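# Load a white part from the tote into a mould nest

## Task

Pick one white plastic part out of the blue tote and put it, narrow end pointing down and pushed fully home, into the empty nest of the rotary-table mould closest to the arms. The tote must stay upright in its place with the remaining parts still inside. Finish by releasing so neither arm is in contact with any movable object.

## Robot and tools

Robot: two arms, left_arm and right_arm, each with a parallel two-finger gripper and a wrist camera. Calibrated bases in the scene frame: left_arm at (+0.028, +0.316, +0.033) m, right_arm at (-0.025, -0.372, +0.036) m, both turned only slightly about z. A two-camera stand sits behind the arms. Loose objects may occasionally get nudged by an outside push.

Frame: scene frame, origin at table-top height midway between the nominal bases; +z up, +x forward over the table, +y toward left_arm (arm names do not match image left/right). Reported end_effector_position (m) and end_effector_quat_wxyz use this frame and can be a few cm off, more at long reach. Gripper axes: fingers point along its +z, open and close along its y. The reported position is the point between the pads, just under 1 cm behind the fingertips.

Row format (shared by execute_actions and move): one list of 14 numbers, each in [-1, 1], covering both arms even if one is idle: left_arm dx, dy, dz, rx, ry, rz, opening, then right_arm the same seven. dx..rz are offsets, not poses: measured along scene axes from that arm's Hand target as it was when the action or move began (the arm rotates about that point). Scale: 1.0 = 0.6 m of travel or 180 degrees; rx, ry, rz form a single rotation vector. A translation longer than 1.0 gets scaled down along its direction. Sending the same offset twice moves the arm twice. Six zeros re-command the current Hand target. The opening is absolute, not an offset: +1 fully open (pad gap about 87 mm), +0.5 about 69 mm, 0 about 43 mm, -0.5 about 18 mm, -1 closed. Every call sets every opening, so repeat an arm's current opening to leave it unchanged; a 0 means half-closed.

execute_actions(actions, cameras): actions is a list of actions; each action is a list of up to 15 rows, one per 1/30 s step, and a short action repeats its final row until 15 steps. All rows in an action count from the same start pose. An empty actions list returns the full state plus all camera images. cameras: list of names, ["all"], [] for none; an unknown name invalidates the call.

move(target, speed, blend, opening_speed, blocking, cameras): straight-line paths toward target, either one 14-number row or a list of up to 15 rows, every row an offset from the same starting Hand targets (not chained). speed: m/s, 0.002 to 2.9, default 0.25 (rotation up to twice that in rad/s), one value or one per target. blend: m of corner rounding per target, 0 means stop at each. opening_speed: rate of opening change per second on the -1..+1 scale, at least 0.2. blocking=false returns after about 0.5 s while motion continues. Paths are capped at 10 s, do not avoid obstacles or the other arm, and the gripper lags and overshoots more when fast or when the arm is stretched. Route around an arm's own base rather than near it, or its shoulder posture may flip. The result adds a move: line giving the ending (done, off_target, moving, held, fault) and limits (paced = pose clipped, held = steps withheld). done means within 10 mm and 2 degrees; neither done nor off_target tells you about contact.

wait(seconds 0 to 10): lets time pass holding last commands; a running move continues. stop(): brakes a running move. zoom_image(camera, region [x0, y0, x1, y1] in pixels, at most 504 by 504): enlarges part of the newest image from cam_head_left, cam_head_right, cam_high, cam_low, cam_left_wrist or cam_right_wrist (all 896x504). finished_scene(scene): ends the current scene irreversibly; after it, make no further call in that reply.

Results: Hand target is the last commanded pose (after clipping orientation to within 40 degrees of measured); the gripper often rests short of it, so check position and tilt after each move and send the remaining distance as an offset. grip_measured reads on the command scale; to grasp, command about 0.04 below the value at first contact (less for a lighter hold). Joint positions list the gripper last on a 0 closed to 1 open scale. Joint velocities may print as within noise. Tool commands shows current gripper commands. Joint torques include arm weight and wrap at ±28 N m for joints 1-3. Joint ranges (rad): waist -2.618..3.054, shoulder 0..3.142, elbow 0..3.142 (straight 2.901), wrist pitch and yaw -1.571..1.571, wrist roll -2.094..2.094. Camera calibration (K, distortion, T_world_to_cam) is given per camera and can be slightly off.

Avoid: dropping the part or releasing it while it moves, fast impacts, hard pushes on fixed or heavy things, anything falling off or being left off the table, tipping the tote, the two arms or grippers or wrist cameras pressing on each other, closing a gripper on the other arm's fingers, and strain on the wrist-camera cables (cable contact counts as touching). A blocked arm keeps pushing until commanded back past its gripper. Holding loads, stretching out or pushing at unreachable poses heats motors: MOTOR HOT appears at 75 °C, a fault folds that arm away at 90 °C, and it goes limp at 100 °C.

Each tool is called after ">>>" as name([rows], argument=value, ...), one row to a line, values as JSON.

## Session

>>> execute_actions(actions=[])

Scene clock: 0.00 s.
left_arm: end_effector_position=(+0.3120, +0.2415, +0.2616) grip_measured=+1.000 end_effector_quat_wxyz=(+0.542, +0.103, +0.831, +0.070) | right_arm: end_effector_position=(+0.2310, -0.4574, +0.1255) grip_measured=+0.985 end_effector_quat_wxyz=(+0.450, +0.120, +0.878, -0.108)
Joint positions: left_arm=[-0.537 0.881 0.854 -0.45 -0.503 0.007 1] | right_arm=[-0.232 0.823 0.419 -0.208 0.095 -0.034 0.993]
Joint velocities: within noise
Joint torques (N m): no reading
Motor temperatures (°C): left_arm=[28 31 35 28 27 29 28] | right_arm=[29 32 36 28 27 28 31]
Heat: left arm: 35 °C; right arm: 36 °C.
Hand target: left_arm +0.3125, +0.2412, +0.2659; +0.547, +0.101, +0.829, +0.068 | right_arm +0.2344, -0.4583, +0.1320; +0.459, +0.120, +0.874, -0.109
Tool commands: left_gripper/opening=+1.0 right_gripper/opening=+1.0
camera_calibration:
cam_left_wrist: T_world_to_cam=[[-0.0995639, -0.970617, -0.219066, 0.319423], [-0.954538, 0.155336, -0.254417, 0.348673], [0.28097, 0.183776, -0.941957, 0.252936], [0, 0, 0, 1]] pos_world=[0.293557, 0.209393, 0.396937]
cam_right_wrist: T_world_to_cam=[[-0.315204, -0.944162, 0.0959412, -0.37519], [-0.94598, 0.304493, -0.111378, 0.397127], [0.0759456, -0.125865, -0.989136, 0.194348], [0, 0, 0, 1]] pos_world=[0.242653, -0.450701, 0.272464]

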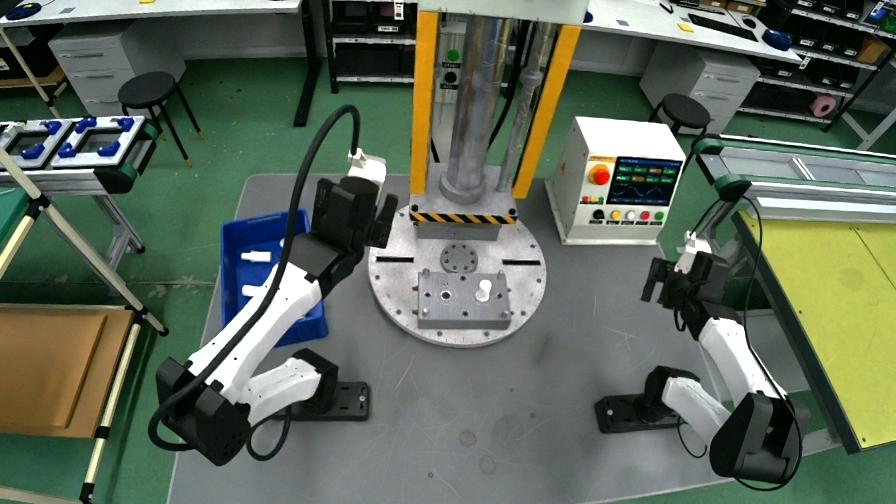

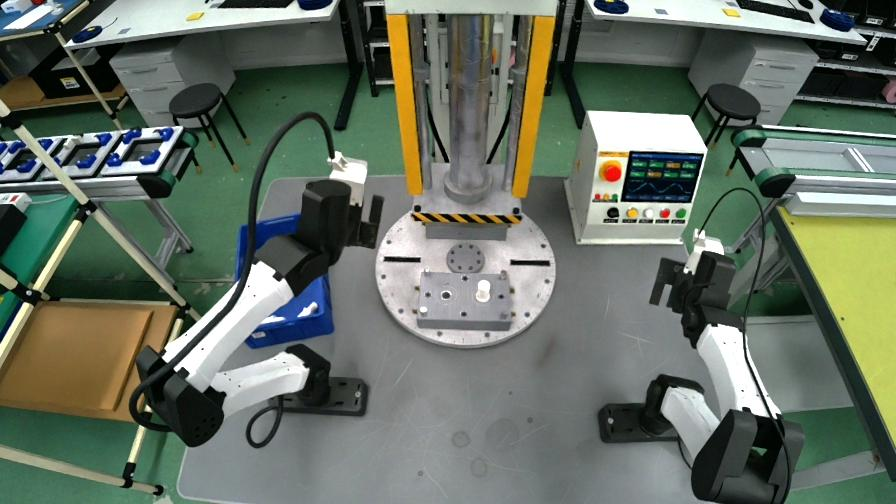

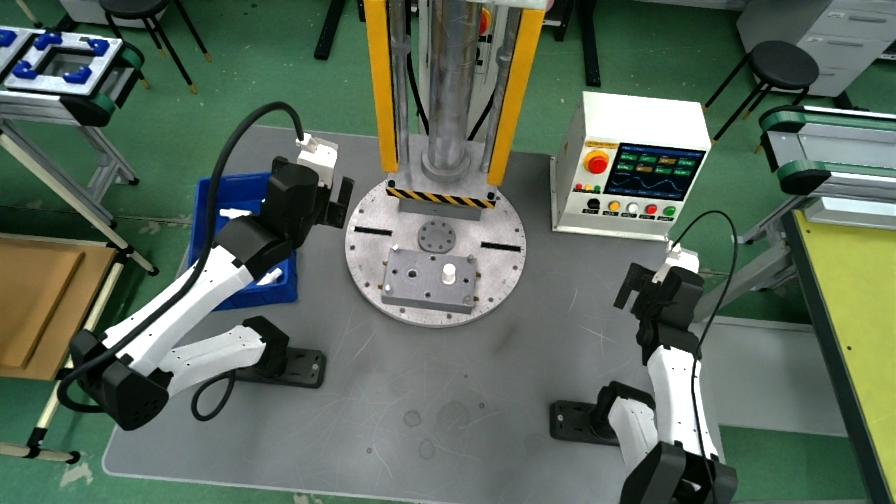

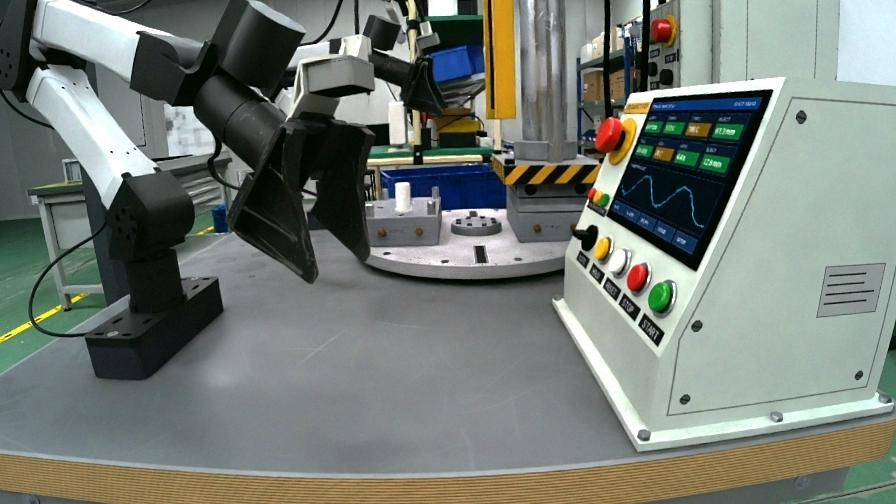

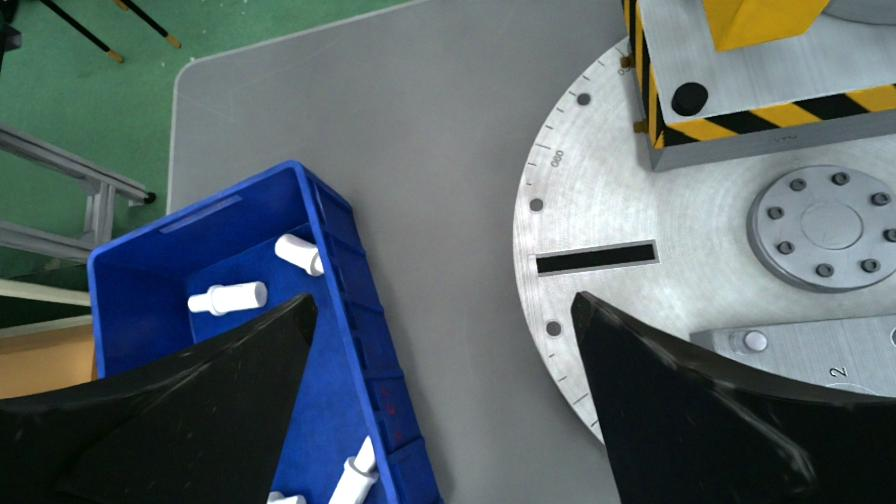

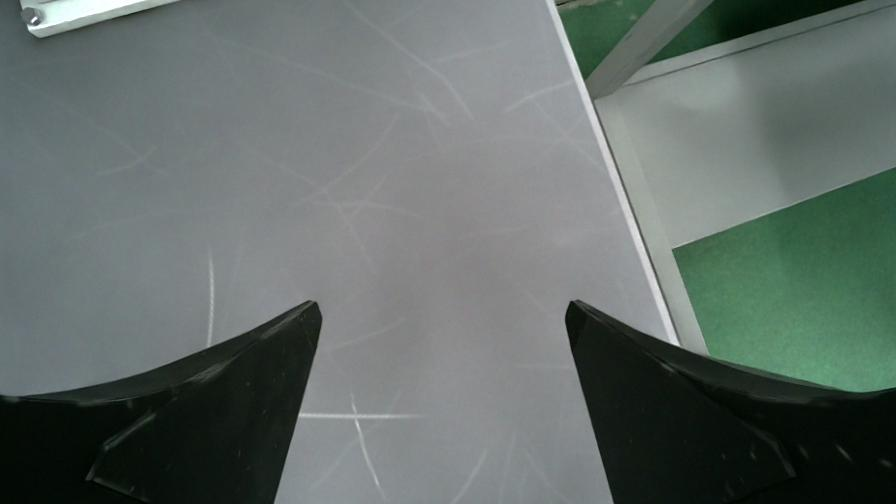

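>>> move(target=[-0.09,0.25,0.1,0,0,0,1,0,-0.15,0.05,0,0,0,1], speed=0.25, cameras=["all"])

Scene clock: 8.77 s.
left_arm: end_effector_position=(+0.2584, +0.3916, +0.3181) grip_measured=+1.000 end_effector_quat_wxyz=(+0.542, +0.094, +0.833, +0.066) | right_arm: end_effector_position=(+0.2308, -0.5448, +0.1532) grip_measured=+0.985 end_effector_quat_wxyz=(+0.453, +0.126, +0.876, -0.108)
Joint positions: left_arm=[0.65 0.762 1.078 -0.816 0.568 0.52 1] | right_arm=[-0.691 1.024 0.603 -0.208 -0.277 -0.286 0.993]
Joint torques (N m): left_arm=[1.35 0.53 10.1 1.6 0.45 0.11] | right_arm=[-0.8 -1.42 9.87 1.93 -0.15 -0.11]
Heat: left arm: 38 °C; right arm: 38 °C.
Hand target: left_arm +0.2584, +0.3912, +0.3259; +0.547, +0.101, +0.829, +0.068 | right_arm +0.2344, -0.5483, +0.1620; +0.458, +0.120, +0.874, -0.109
Off the commanded pose: left_arm 0.008 m, 1 deg | right_arm 0.010 m, 1 deg.
move: done
camera_calibration:
cam_left_wrist: T_world_to_cam=[[-0.0890459, -0.975038, -0.203401, 0.466165], [-0.956731, 0.140526, -0.254792, 0.294995], [0.277015, 0.171912, -0.945362, 0.300351], [0, 0, 0, 1]] pos_world=[0.240539, 0.36144, 0.453921]
cam_right_wrist: T_world_to_cam=[[-0.325963, -0.941328, 0.0874587, -0.455074], [-0.941604, 0.315005, -0.118972, 0.432448], [0.0844419, -0.121132, -0.989038, 0.211223], [0, 0, 0, 1]] pos_world=[0.241021, -0.539012, 0.300157]

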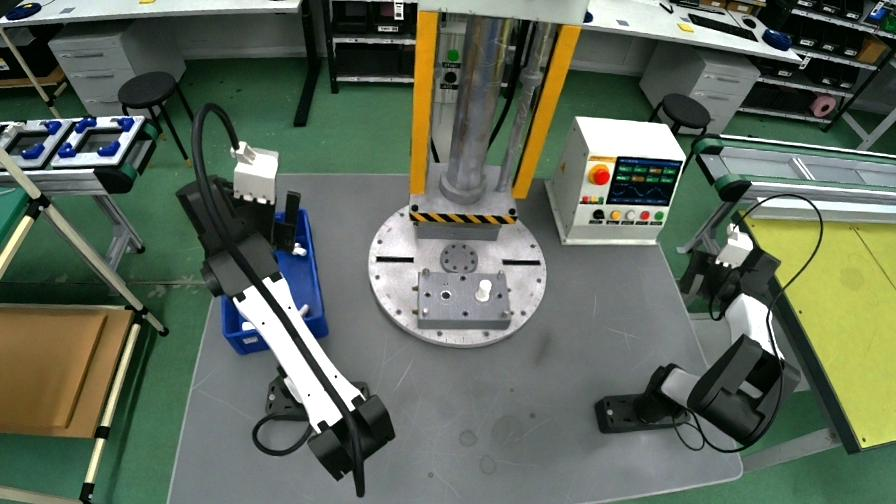

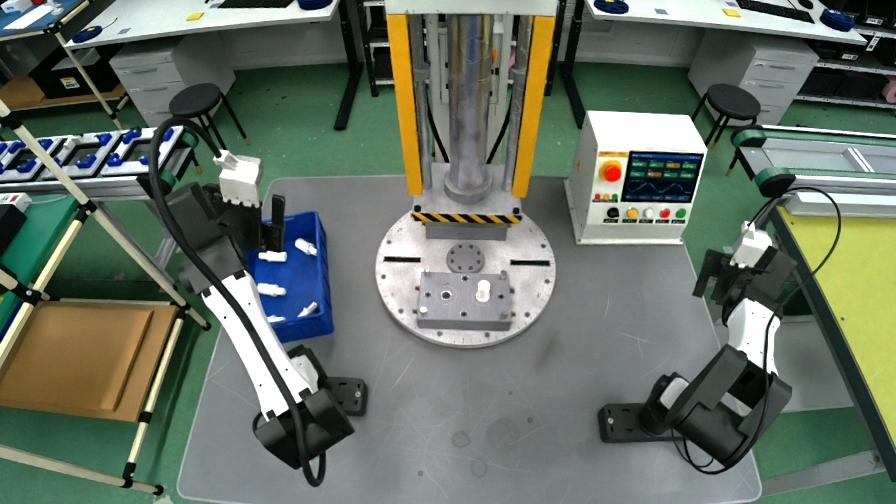

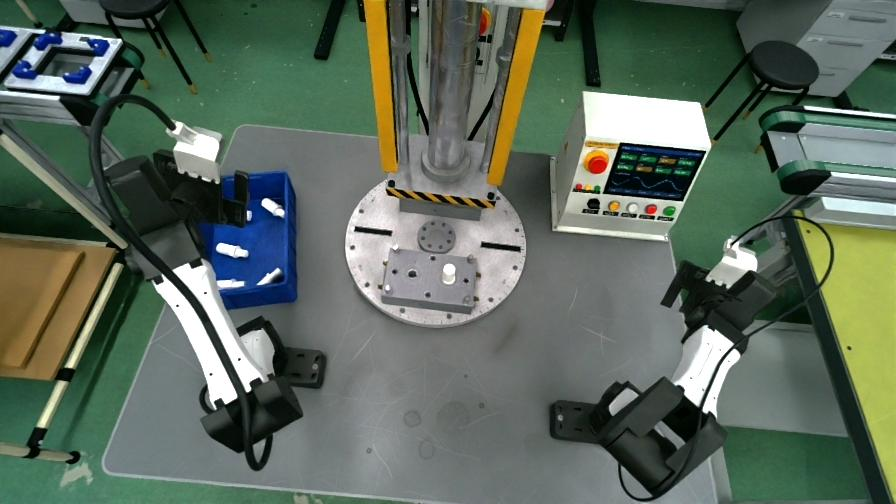

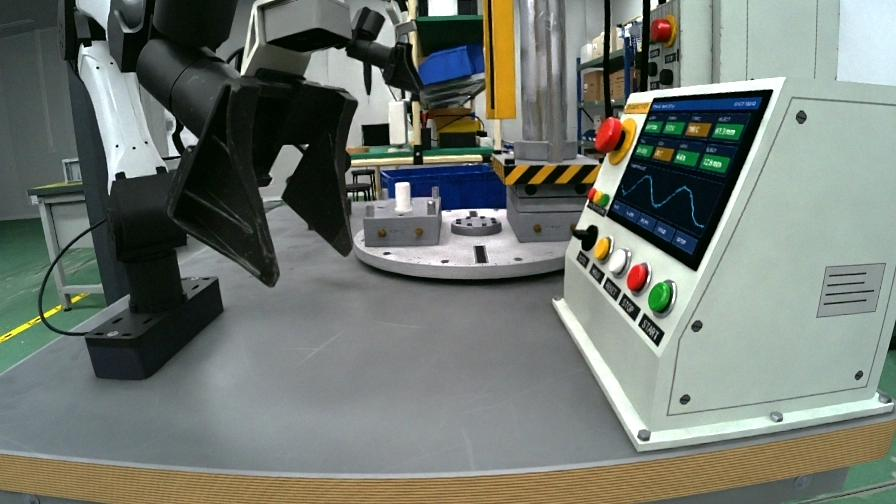

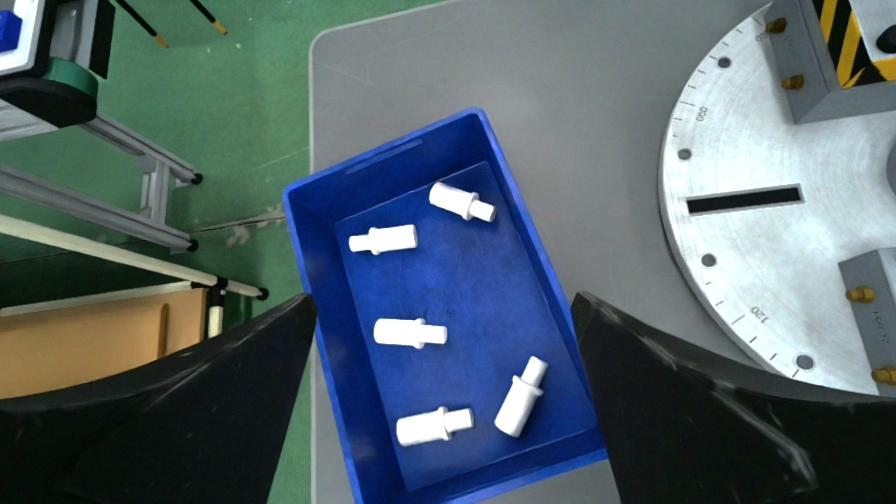

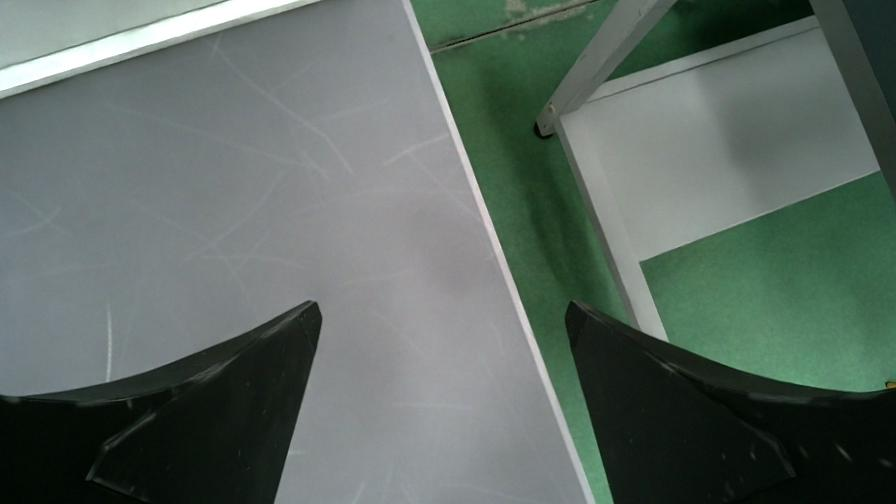

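>>> move(target=[0.0477,0.1807,-0.1315,-0.1782,0.1039,0.4847,0.3,0,0,0,0,0,0,1], speed=0.25, cameras=["cam_left_wrist","cam_high"])

Scene clock: 230.50 s.
left_arm: end_effector_position=(+0.2869, +0.4936, +0.2430) grip_measured=+0.300 end_effector_quat_wxyz=(+0.227, -0.613, +0.734, +0.186) | right_arm: end_effector_position=(+0.2307, -0.5447, +0.1531) grip_measured=+0.985 end_effector_quat_wxyz=(+0.453, +0.126, +0.876, -0.107)
Joint positions: left_arm=[0.446 1.507 1.551 -1.239 -0.474 -0.866 0.65] | right_arm=[-0.691 1.024 0.603 -0.209 -0.278 -0.286 0.993]
Joint torques (N m): left_arm=[1.26 -4.31 10.14 0.84 -0.42 -0.07] | right_arm=[-0.83 -1.62 9.85 1.93 -0.17 -0.09]
Motor temperatures (°C): left_arm=[29 30 49 36 28 29 28] | right_arm=[29 32 52 37 27 28 31]
Heat: left arm: 49 °C; right arm: 52 °C.
Hand target: left_arm +0.2872, +0.4996, +0.2471; +0.229, -0.619, +0.725, +0.195 | right_arm +0.2344, -0.5483, +0.1619; +0.458, +0.120, +0.874, -0.109
Off the commanded pose: left_arm 0.007 m, 2 deg | right_arm 0.010 m, 1 deg.
move: done
camera_calibration:
cam_left_wrist: T_world_to_cam=[[0.983819, -0.178551, 0.0147965, -0.201033], [-0.175473, -0.943593, 0.280789, 0.469578], [-0.0361733, -0.278842, -0.959656, 0.51973], [0, 0, 0, 1]] pos_world=[0.298979, 0.552118, 0.369884]
Images, in order (width x height): cam_high 896x504, cam_left_wrist 896x504.

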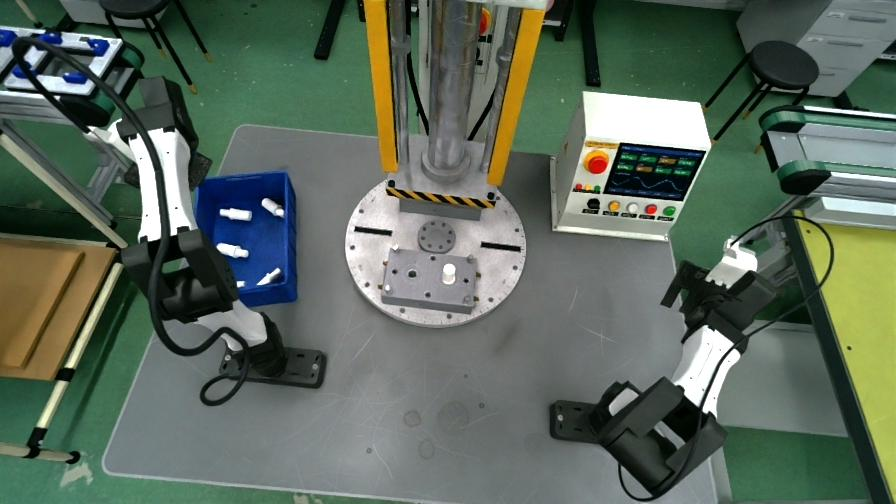

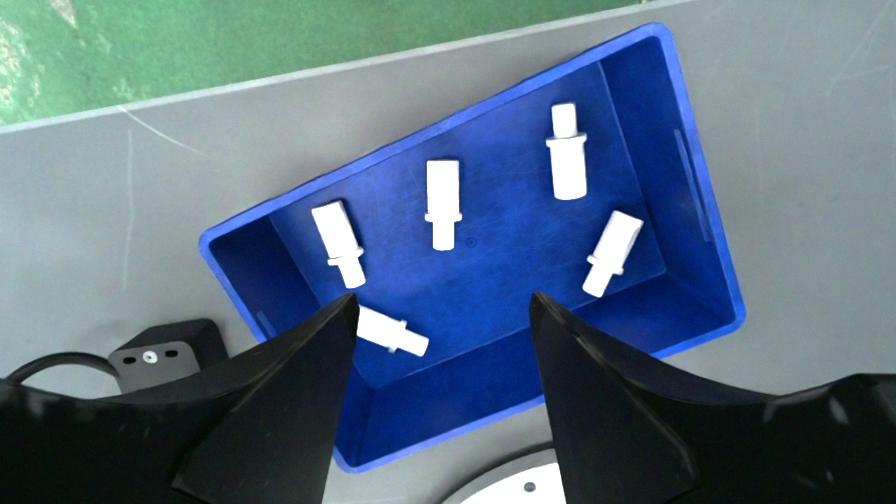

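>>> move(target=[0.0,0.01,-0.2333,0,0,0,0.2,0,0,0,0,0,0,1], speed=0.15, cameras=["cam_left_wrist","cam_head_right"])

Scene clock: 258.40 s.
left_arm: end_effector_position=(+0.2890, +0.5014, +0.1127) grip_measured=+0.200 end_effector_quat_wxyz=(+0.232, -0.619, +0.726, +0.188) | right_arm: end_effector_position=(+0.2307, -0.5447, +0.1531) grip_measured=+0.985 end_effector_quat_wxyz=(+0.453, +0.126, +0.876, -0.107)
Joint positions: left_arm=[0.465 1.507 1.024 -0.698 -0.476 -0.863 0.6] | right_arm=[-0.691 1.024 0.603 -0.209 -0.278 -0.286 0.993]
Joint torques (N m): left_arm=[1.37 -4.48 6.84 1.17 -0.33 0.07] | right_arm=[-0.87 -1.52 9.88 1.89 -0.15 -0.15]
Heat: left arm: 47 °C; right arm: 52 °C.
Hand target: left_arm +0.2871, +0.5056, +0.1071; +0.229, -0.619, +0.725, +0.195 | right_arm +0.2344, -0.5483, +0.1619; +0.458, +0.120, +0.874, -0.109
Off the commanded pose: left_arm 0.007 m, 1 deg | right_arm 0.010 m, 1 deg.
move: done
camera_calibration:
cam_left_wrist: T_world_to_cam=[[0.986494, -0.162002, 0.0241941, -0.209862], [-0.162457, -0.948824, 0.270815, 0.513907], [-0.0209166, -0.271088, -0.962327, 0.389034], [0, 0, 0, 1]] pos_world=[0.298652, 0.559071, 0.240282]
Images, in order (width x height): cam_head_right 896x504, cam_left_wrist 896x504.

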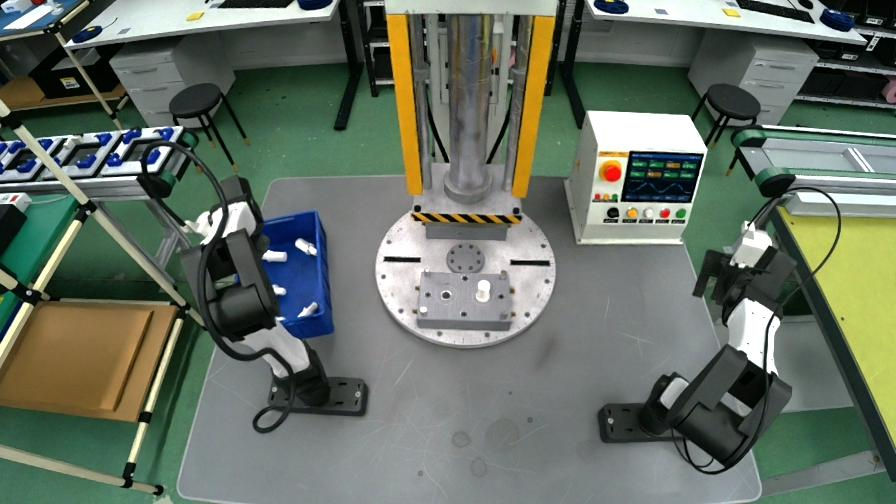

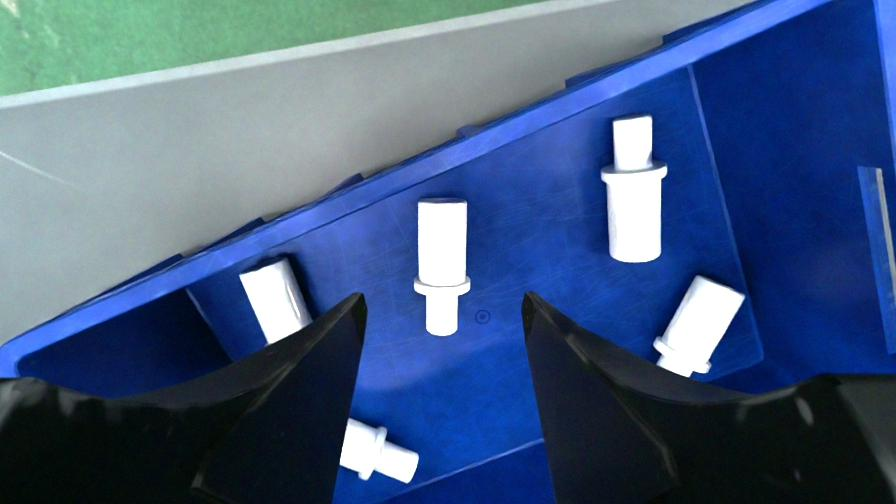

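>>> move(target=[0.0,0.0,-0.1035,0,0,0,0.2,0,0,0,0,0,0,1], speed=0.1, cameras=["cam_left_wrist","cam_high"])

Scene clock: 269.40 s.
left_arm: end_effector_position=(+0.2896, +0.5017, +0.0498) grip_measured=+0.200 end_effector_quat_wxyz=(+0.231, -0.619, +0.727, +0.188) | right_arm: end_effector_position=(+0.2307, -0.5447, +0.1531) grip_measured=+0.985 end_effector_quat_wxyz=(+0.453, +0.126, +0.876, -0.107)
Joint positions: left_arm=[0.465 1.607 0.855 -0.431 -0.476 -0.863 0.6] | right_arm=[-0.691 1.024 0.603 -0.209 -0.278 -0.286 0.993]
Joint torques (N m): left_arm=[1.36 -4.83 6.37 1.16 -0.32 0.08] | right_arm=[-0.75 -1.52 9.83 1.9 -0.18 -0.12]
Heat: left arm: 46 °C; right arm: 53 °C.
Hand target: left_arm +0.2872, +0.5056, +0.0450; +0.229, -0.619, +0.725, +0.195 | right_arm +0.2344, -0.5483, +0.1619; +0.458, +0.120, +0.874, -0.109
Off the commanded pose: left_arm 0.007 m, 1 deg | right_arm 0.010 m, 1 deg.
move: done
camera_calibration:
cam_left_wrist: T_world_to_cam=[[0.986563, -0.161929, 0.0217314, -0.208853], [-0.161679, -0.948461, 0.272546, 0.530852], [-0.0235218, -0.272398, -0.961897, 0.329999], [0, 0, 0, 1]] pos_world=[0.299637, 0.559564, 0.177282]
Images, in order (width x height): cam_high 896x504, cam_left_wrist 896x504.

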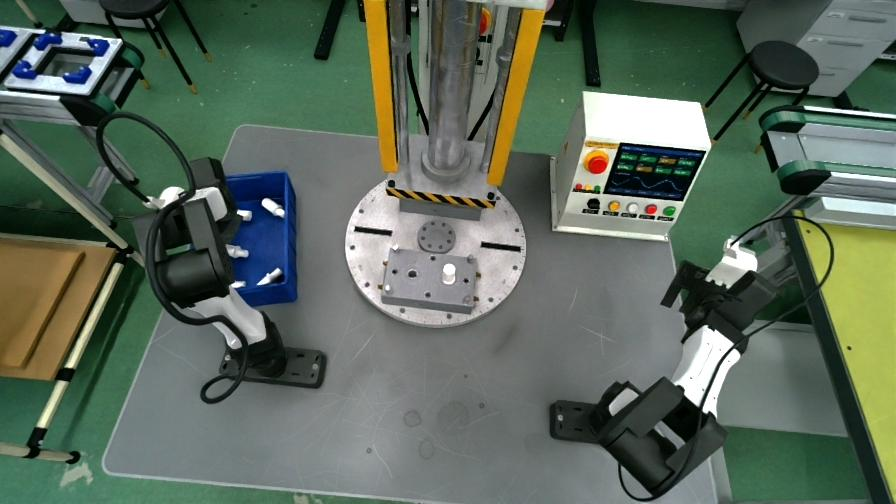

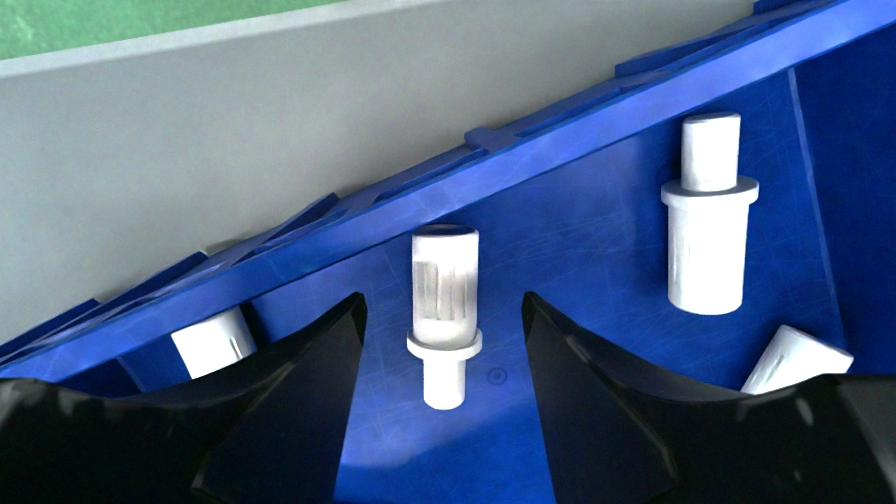

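>>> zoom_image(camera="cam_left_wrist", region=[320, 100, 570, 380])

>>> zoom_image(camera="cam_high", region=[130, 130, 330, 330])

Scaled by 1.800 from the camera's 896x504 image, which has a finer 1280x720 frame.

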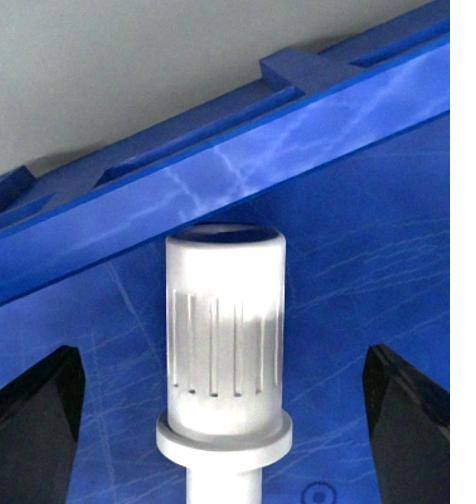

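Scaled by 2.520 from the camera's 896x504 image, which has a finer 1280x720 frame.

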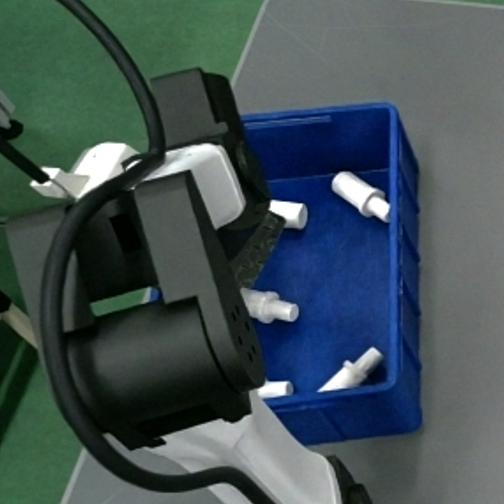

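>>> execute_actions(actions=[], cameras=["all"])

>>> zoom_image(camera="cam_head_left", region=[150, 170, 350, 370])

>>> zoom_image(camera="cam_head_right", region=[150, 150, 350, 350])

>>> zoom_image(camera="cam_low", region=[190, 60, 390, 260])

Scene clock: 367.43 s.
left_arm: end_effector_position=(+0.2897, +0.5018, +0.0499) grip_measured=+0.200 end_effector_quat_wxyz=(+0.231, -0.619, +0.727, +0.188) | right_arm: end_effector_position=(+0.2307, -0.5447, +0.1531) grip_measured=+0.985 end_effector_quat_wxyz=(+0.453, +0.126, +0.876, -0.107)
Joint positions: left_arm=[0.465 1.607 0.855 -0.431 -0.476 -0.863 0.6] | right_arm=[-0.691 1.024 0.603 -0.209 -0.278 -0.286 0.993]
Joint velocities: within noise
Joint torques (N m): left_arm=[1.36 -4.81 6.42 1.18 -0.31 0.08] | right_arm=[-0.84 -1.51 9.87 1.92 -0.16 -0.1]
Motor temperatures (°C): left_arm=[29 33 44 34 28 29 28] | right_arm=[29 32 54 39 27 28 31]
Heat: left arm: 44 °C; right arm: 54 °C.
Hand target: left_arm +0.2872, +0.5056, +0.0450; +0.229, -0.619, +0.725, +0.195 | right_arm +0.2344, -0.5483, +0.1619; +0.458, +0.120, +0.874, -0.109
Tool commands: left_gripper/opening=+0.2 right_gripper/opening=+1.0
Off the commanded pose: left_arm 0.007 m, 1 deg | right_arm 0.010 m, 1 deg.
camera_calibration:
cam_left_wrist: T_world_to_cam=[[0.986555, -0.161939, 0.022007, -0.208995], [-0.161769, -0.948519, 0.27229, 0.530974], [-0.0232202, -0.272189, -0.961964, 0.329806], [0, 0, 0, 1]] pos_world=[0.299738, 0.559565, 0.177282]
cam_right_wrist: T_world_to_cam=[[-0.325607, -0.941489, 0.0870544, -0.455031], [-0.941736, 0.314719, -0.118684, 0.432208], [0.0843425, -0.120627, -0.989108, 0.211551], [0, 0, 0, 1]] pos_world=[0.241022, -0.538912, 0.300156]

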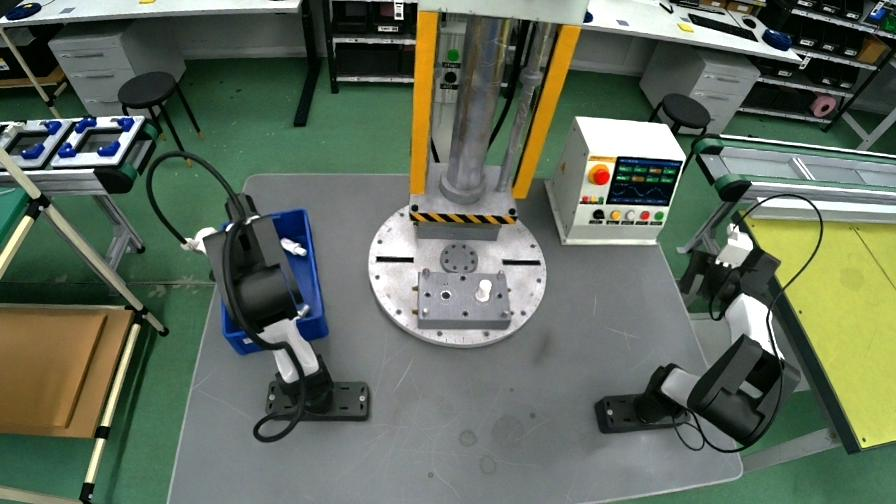

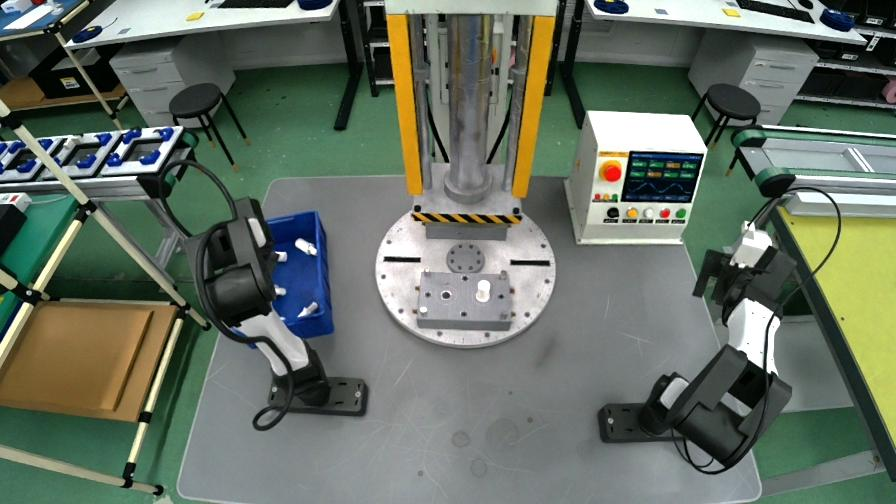

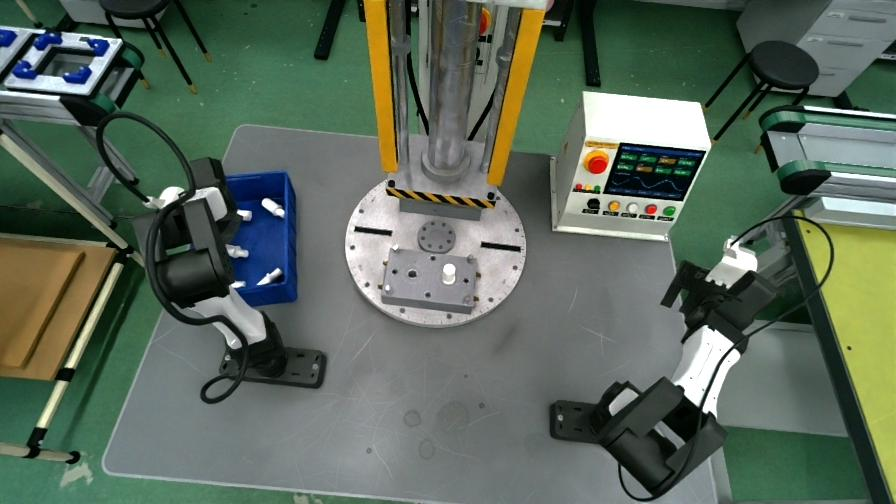

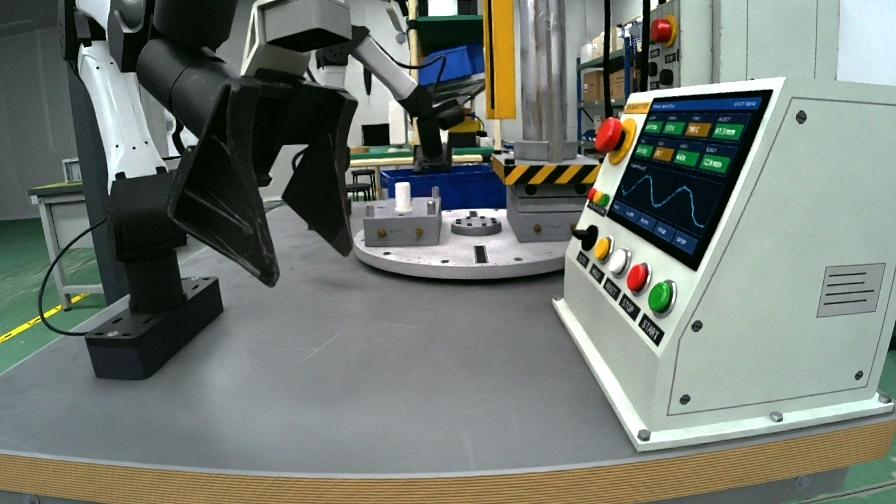

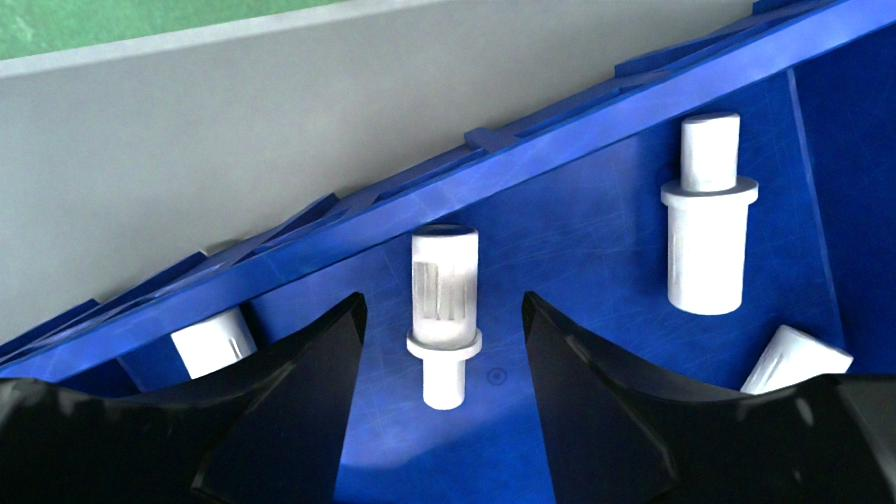

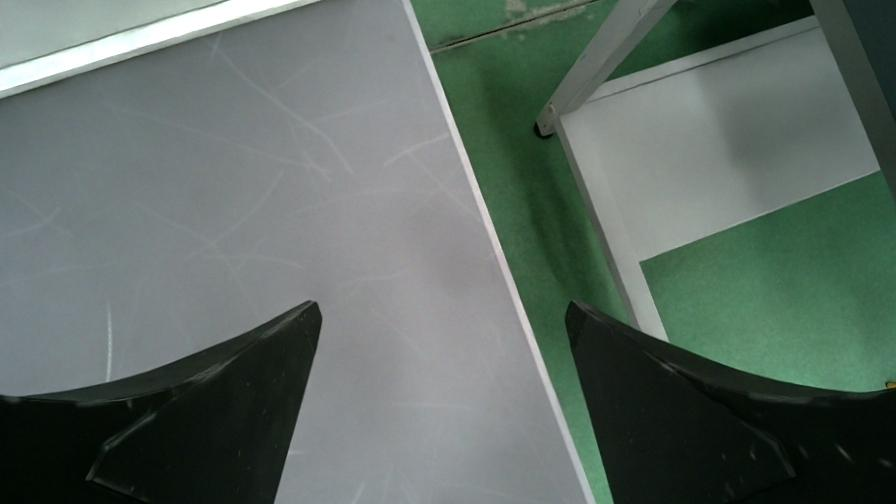

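Scaled by 2.520 from the camera's 896x504 image, which has a finer 1280x720 frame.

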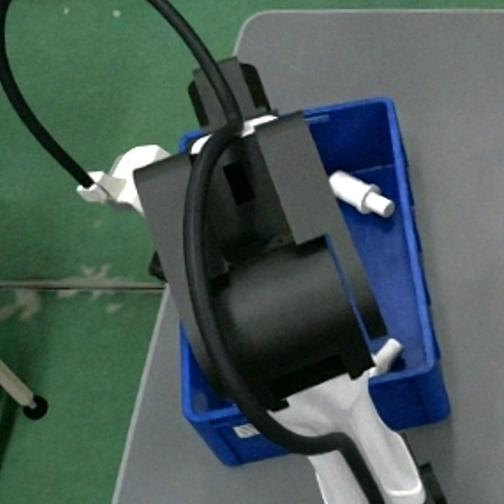

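Scaled by 2.520 from the camera's 896x504 image, which has a finer 1280x720 frame.

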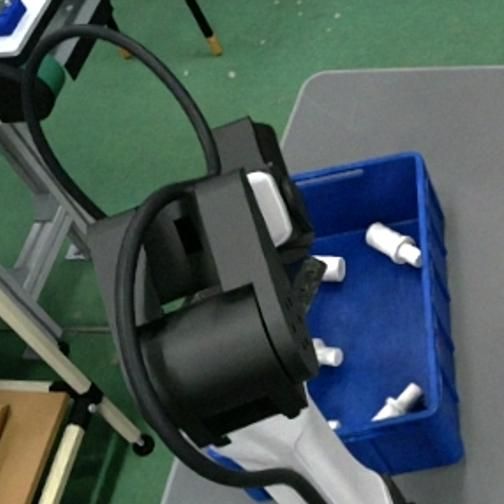

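Scaled by 2.520 from the camera's 896x504 image, which has a finer 1280x720 frame.

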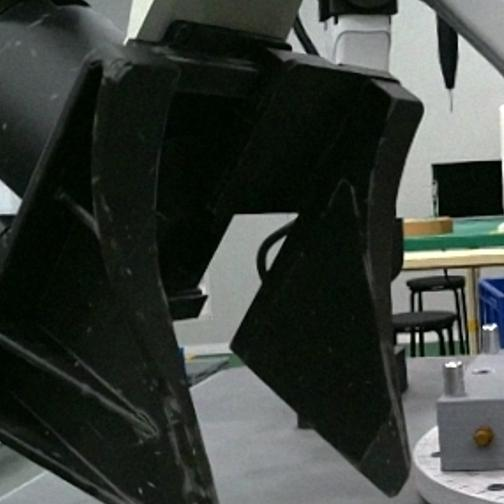

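>>> zoom_image(camera="cam_left_wrist", region=[0, 260, 400, 504])

>>> zoom_image(camera="cam_left_wrist", region=[496, 260, 896, 504])

>>> zoom_image(camera="cam_right_wrist", region=[0, 260, 400, 504])

Scaled by 1.260 from the camera's 896x504 image, which has a finer 1280x720 frame.

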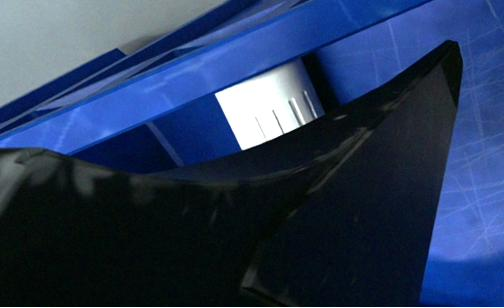

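Scaled by 1.260 from the camera's 896x504 image, which has a finer 1280x720 frame.

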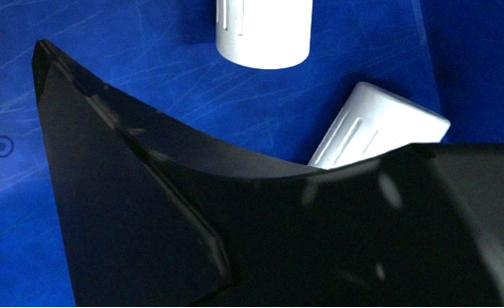

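Scaled by 1.260 from the camera's 896x504 image, which has a finer 1280x720 frame.

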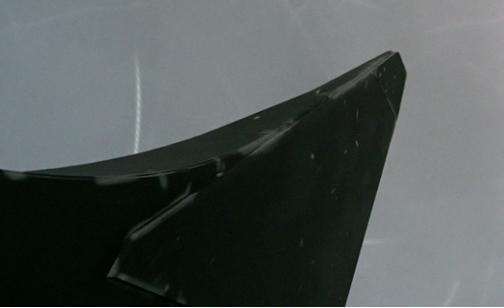

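>>> move([
  [0,0,0.06,0,0,0,0.1,0,0,0,0,0,0,1],
  [0,-0.004,0.0917,0,0,0.0778,0.1,0,0,0,0,0,0,1],
], speed=0.15, blend=[0.01,0], cameras=["cam_left_wrist"])

>>> zoom_image(camera="cam_left_wrist", region=[196, 60, 700, 504])

Scene clock: 454.87 s.
left_arm: end_effector_position=(+0.2826, +0.4995, +0.0965) grip_measured=+0.100 end_effector_quat_wxyz=(-0.198, +0.704, -0.649, -0.212) | right_arm: end_effector_position=(+0.2307, -0.5447, +0.1531) grip_measured=+0.985 end_effector_quat_wxyz=(+0.453, +0.126, +0.876, -0.107)
Joint positions: left_arm=[0.448 1.6 1.069 -0.809 -0.546 -1.152 0.55] | right_arm=[-0.691 1.024 0.603 -0.209 -0.278 -0.286 0.993]
Joint torques (N m): left_arm=[0.06 -4.75 10.02 0.6 -0.54 -0.11] | right_arm=[-0.94 -1.55 9.89 1.9 -0.15 -0.12]
Motor temperatures (°C): left_arm=[29 33 44 33 28 29 28] | right_arm=[29 32 55 40 27 28 31]
Heat: left arm: 44 °C; right arm: 55 °C.
Hand target: left_arm +0.2872, +0.5033, +0.1001; -0.203, +0.703, -0.644, -0.221 | right_arm +0.2344, -0.5483, +0.1619; +0.458, +0.120, +0.874, -0.109
Off the commanded pose: left_arm 0.007 m, 1 deg | right_arm 0.010 m, 1 deg.
move: done
camera_calibration:
cam_left_wrist: T_world_to_cam=[[0.996626, 0.0809849, 0.0133548, -0.326716], [0.0737339, -0.95485, 0.287792, 0.450081], [0.0360587, -0.285836, -0.9576, 0.36357], [0, 0, 0, 1]] pos_world=[0.279318, 0.560141, 0.222988]
Images, in order (width x height): cam_left_wrist 896x504.

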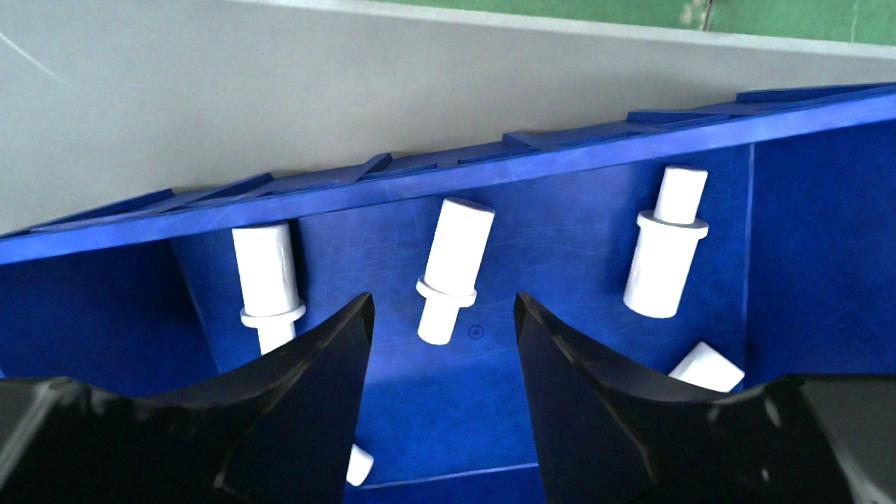

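Scaled by 1.000.

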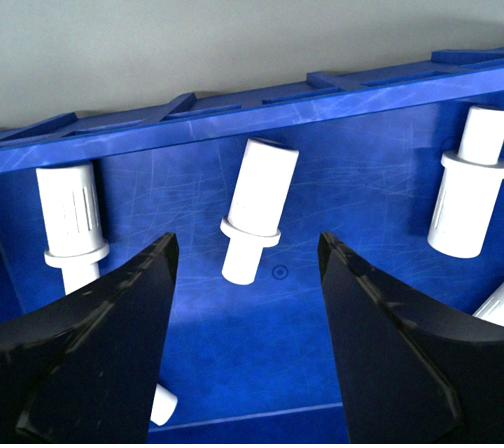

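>>> move(target=[0.0125,0,-0.0583,0,0,0,0.1,0,0,0,0,0,0,1], speed=0.1, cameras=["cam_left_wrist"])

>>> zoom_image(camera="cam_left_wrist", region=[0, 200, 500, 504])

Scene clock: 463.57 s.
left_arm: end_effector_position=(+0.2946, +0.5015, +0.0697) grip_measured=+0.100 end_effector_quat_wxyz=(-0.200, +0.704, -0.648, -0.211) | right_arm: end_effector_position=(+0.2307, -0.5447, +0.1531) grip_measured=+0.985 end_effector_quat_wxyz=(+0.453, +0.126, +0.876, -0.107)
Joint positions: left_arm=[0.437 1.677 1.038 -0.703 -0.548 -1.165 0.55] | right_arm=[-0.691 1.024 0.603 -0.209 -0.278 -0.286 0.993]
Joint torques (N m): left_arm=[0.06 -5.35 6.37 0.82 -0.54 -0.1] | right_arm=[-0.88 -1.58 9.94 1.9 -0.15 -0.1]
Motor temperatures (°C): left_arm=[29 33 45 33 28 29 28] | right_arm=[29 32 56 40 27 28 31]
Heat: left arm: 45 °C; right arm: 56 °C.
Hand target: left_arm +0.2947, +0.5032, +0.0650; -0.203, +0.703, -0.644, -0.222 | right_arm +0.2344, -0.5483, +0.1619; +0.458, +0.120, +0.874, -0.109
Off the commanded pose: left_arm 0.005 m, 1 deg | right_arm 0.010 m, 1 deg.
move: done
camera_calibration:
cam_left_wrist: T_world_to_cam=[[0.996476, 0.0818817, 0.0182183, -0.339309], [0.0732598, -0.955286, 0.286463, 0.459324], [0.0408598, -0.284118, -0.957918, 0.335714], [0, 0, 0, 1]] pos_world=[0.290746, 0.561951, 0.196189]
Images, in order (width x height): cam_left_wrist 896x504.

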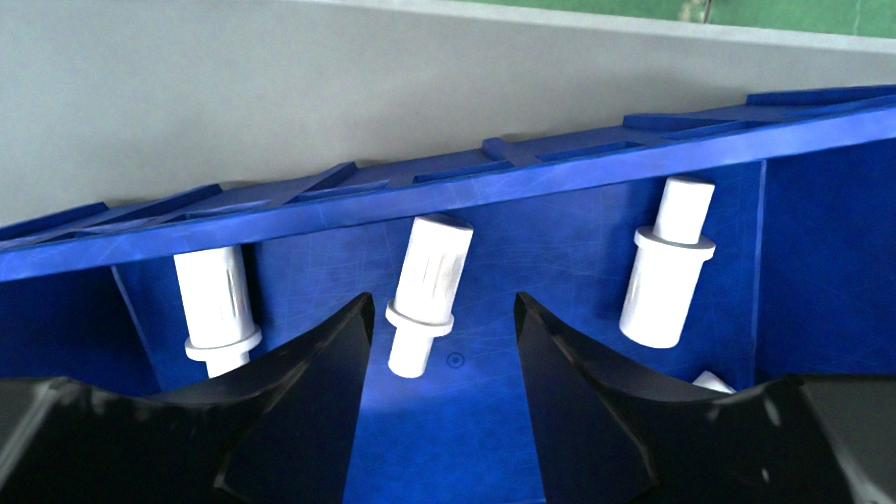

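Scaled by 1.008 from the camera's 896x504 image, which has a finer 1280x720 frame.

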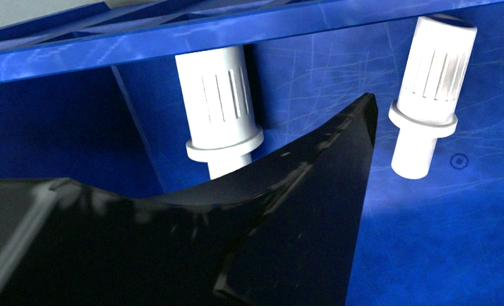

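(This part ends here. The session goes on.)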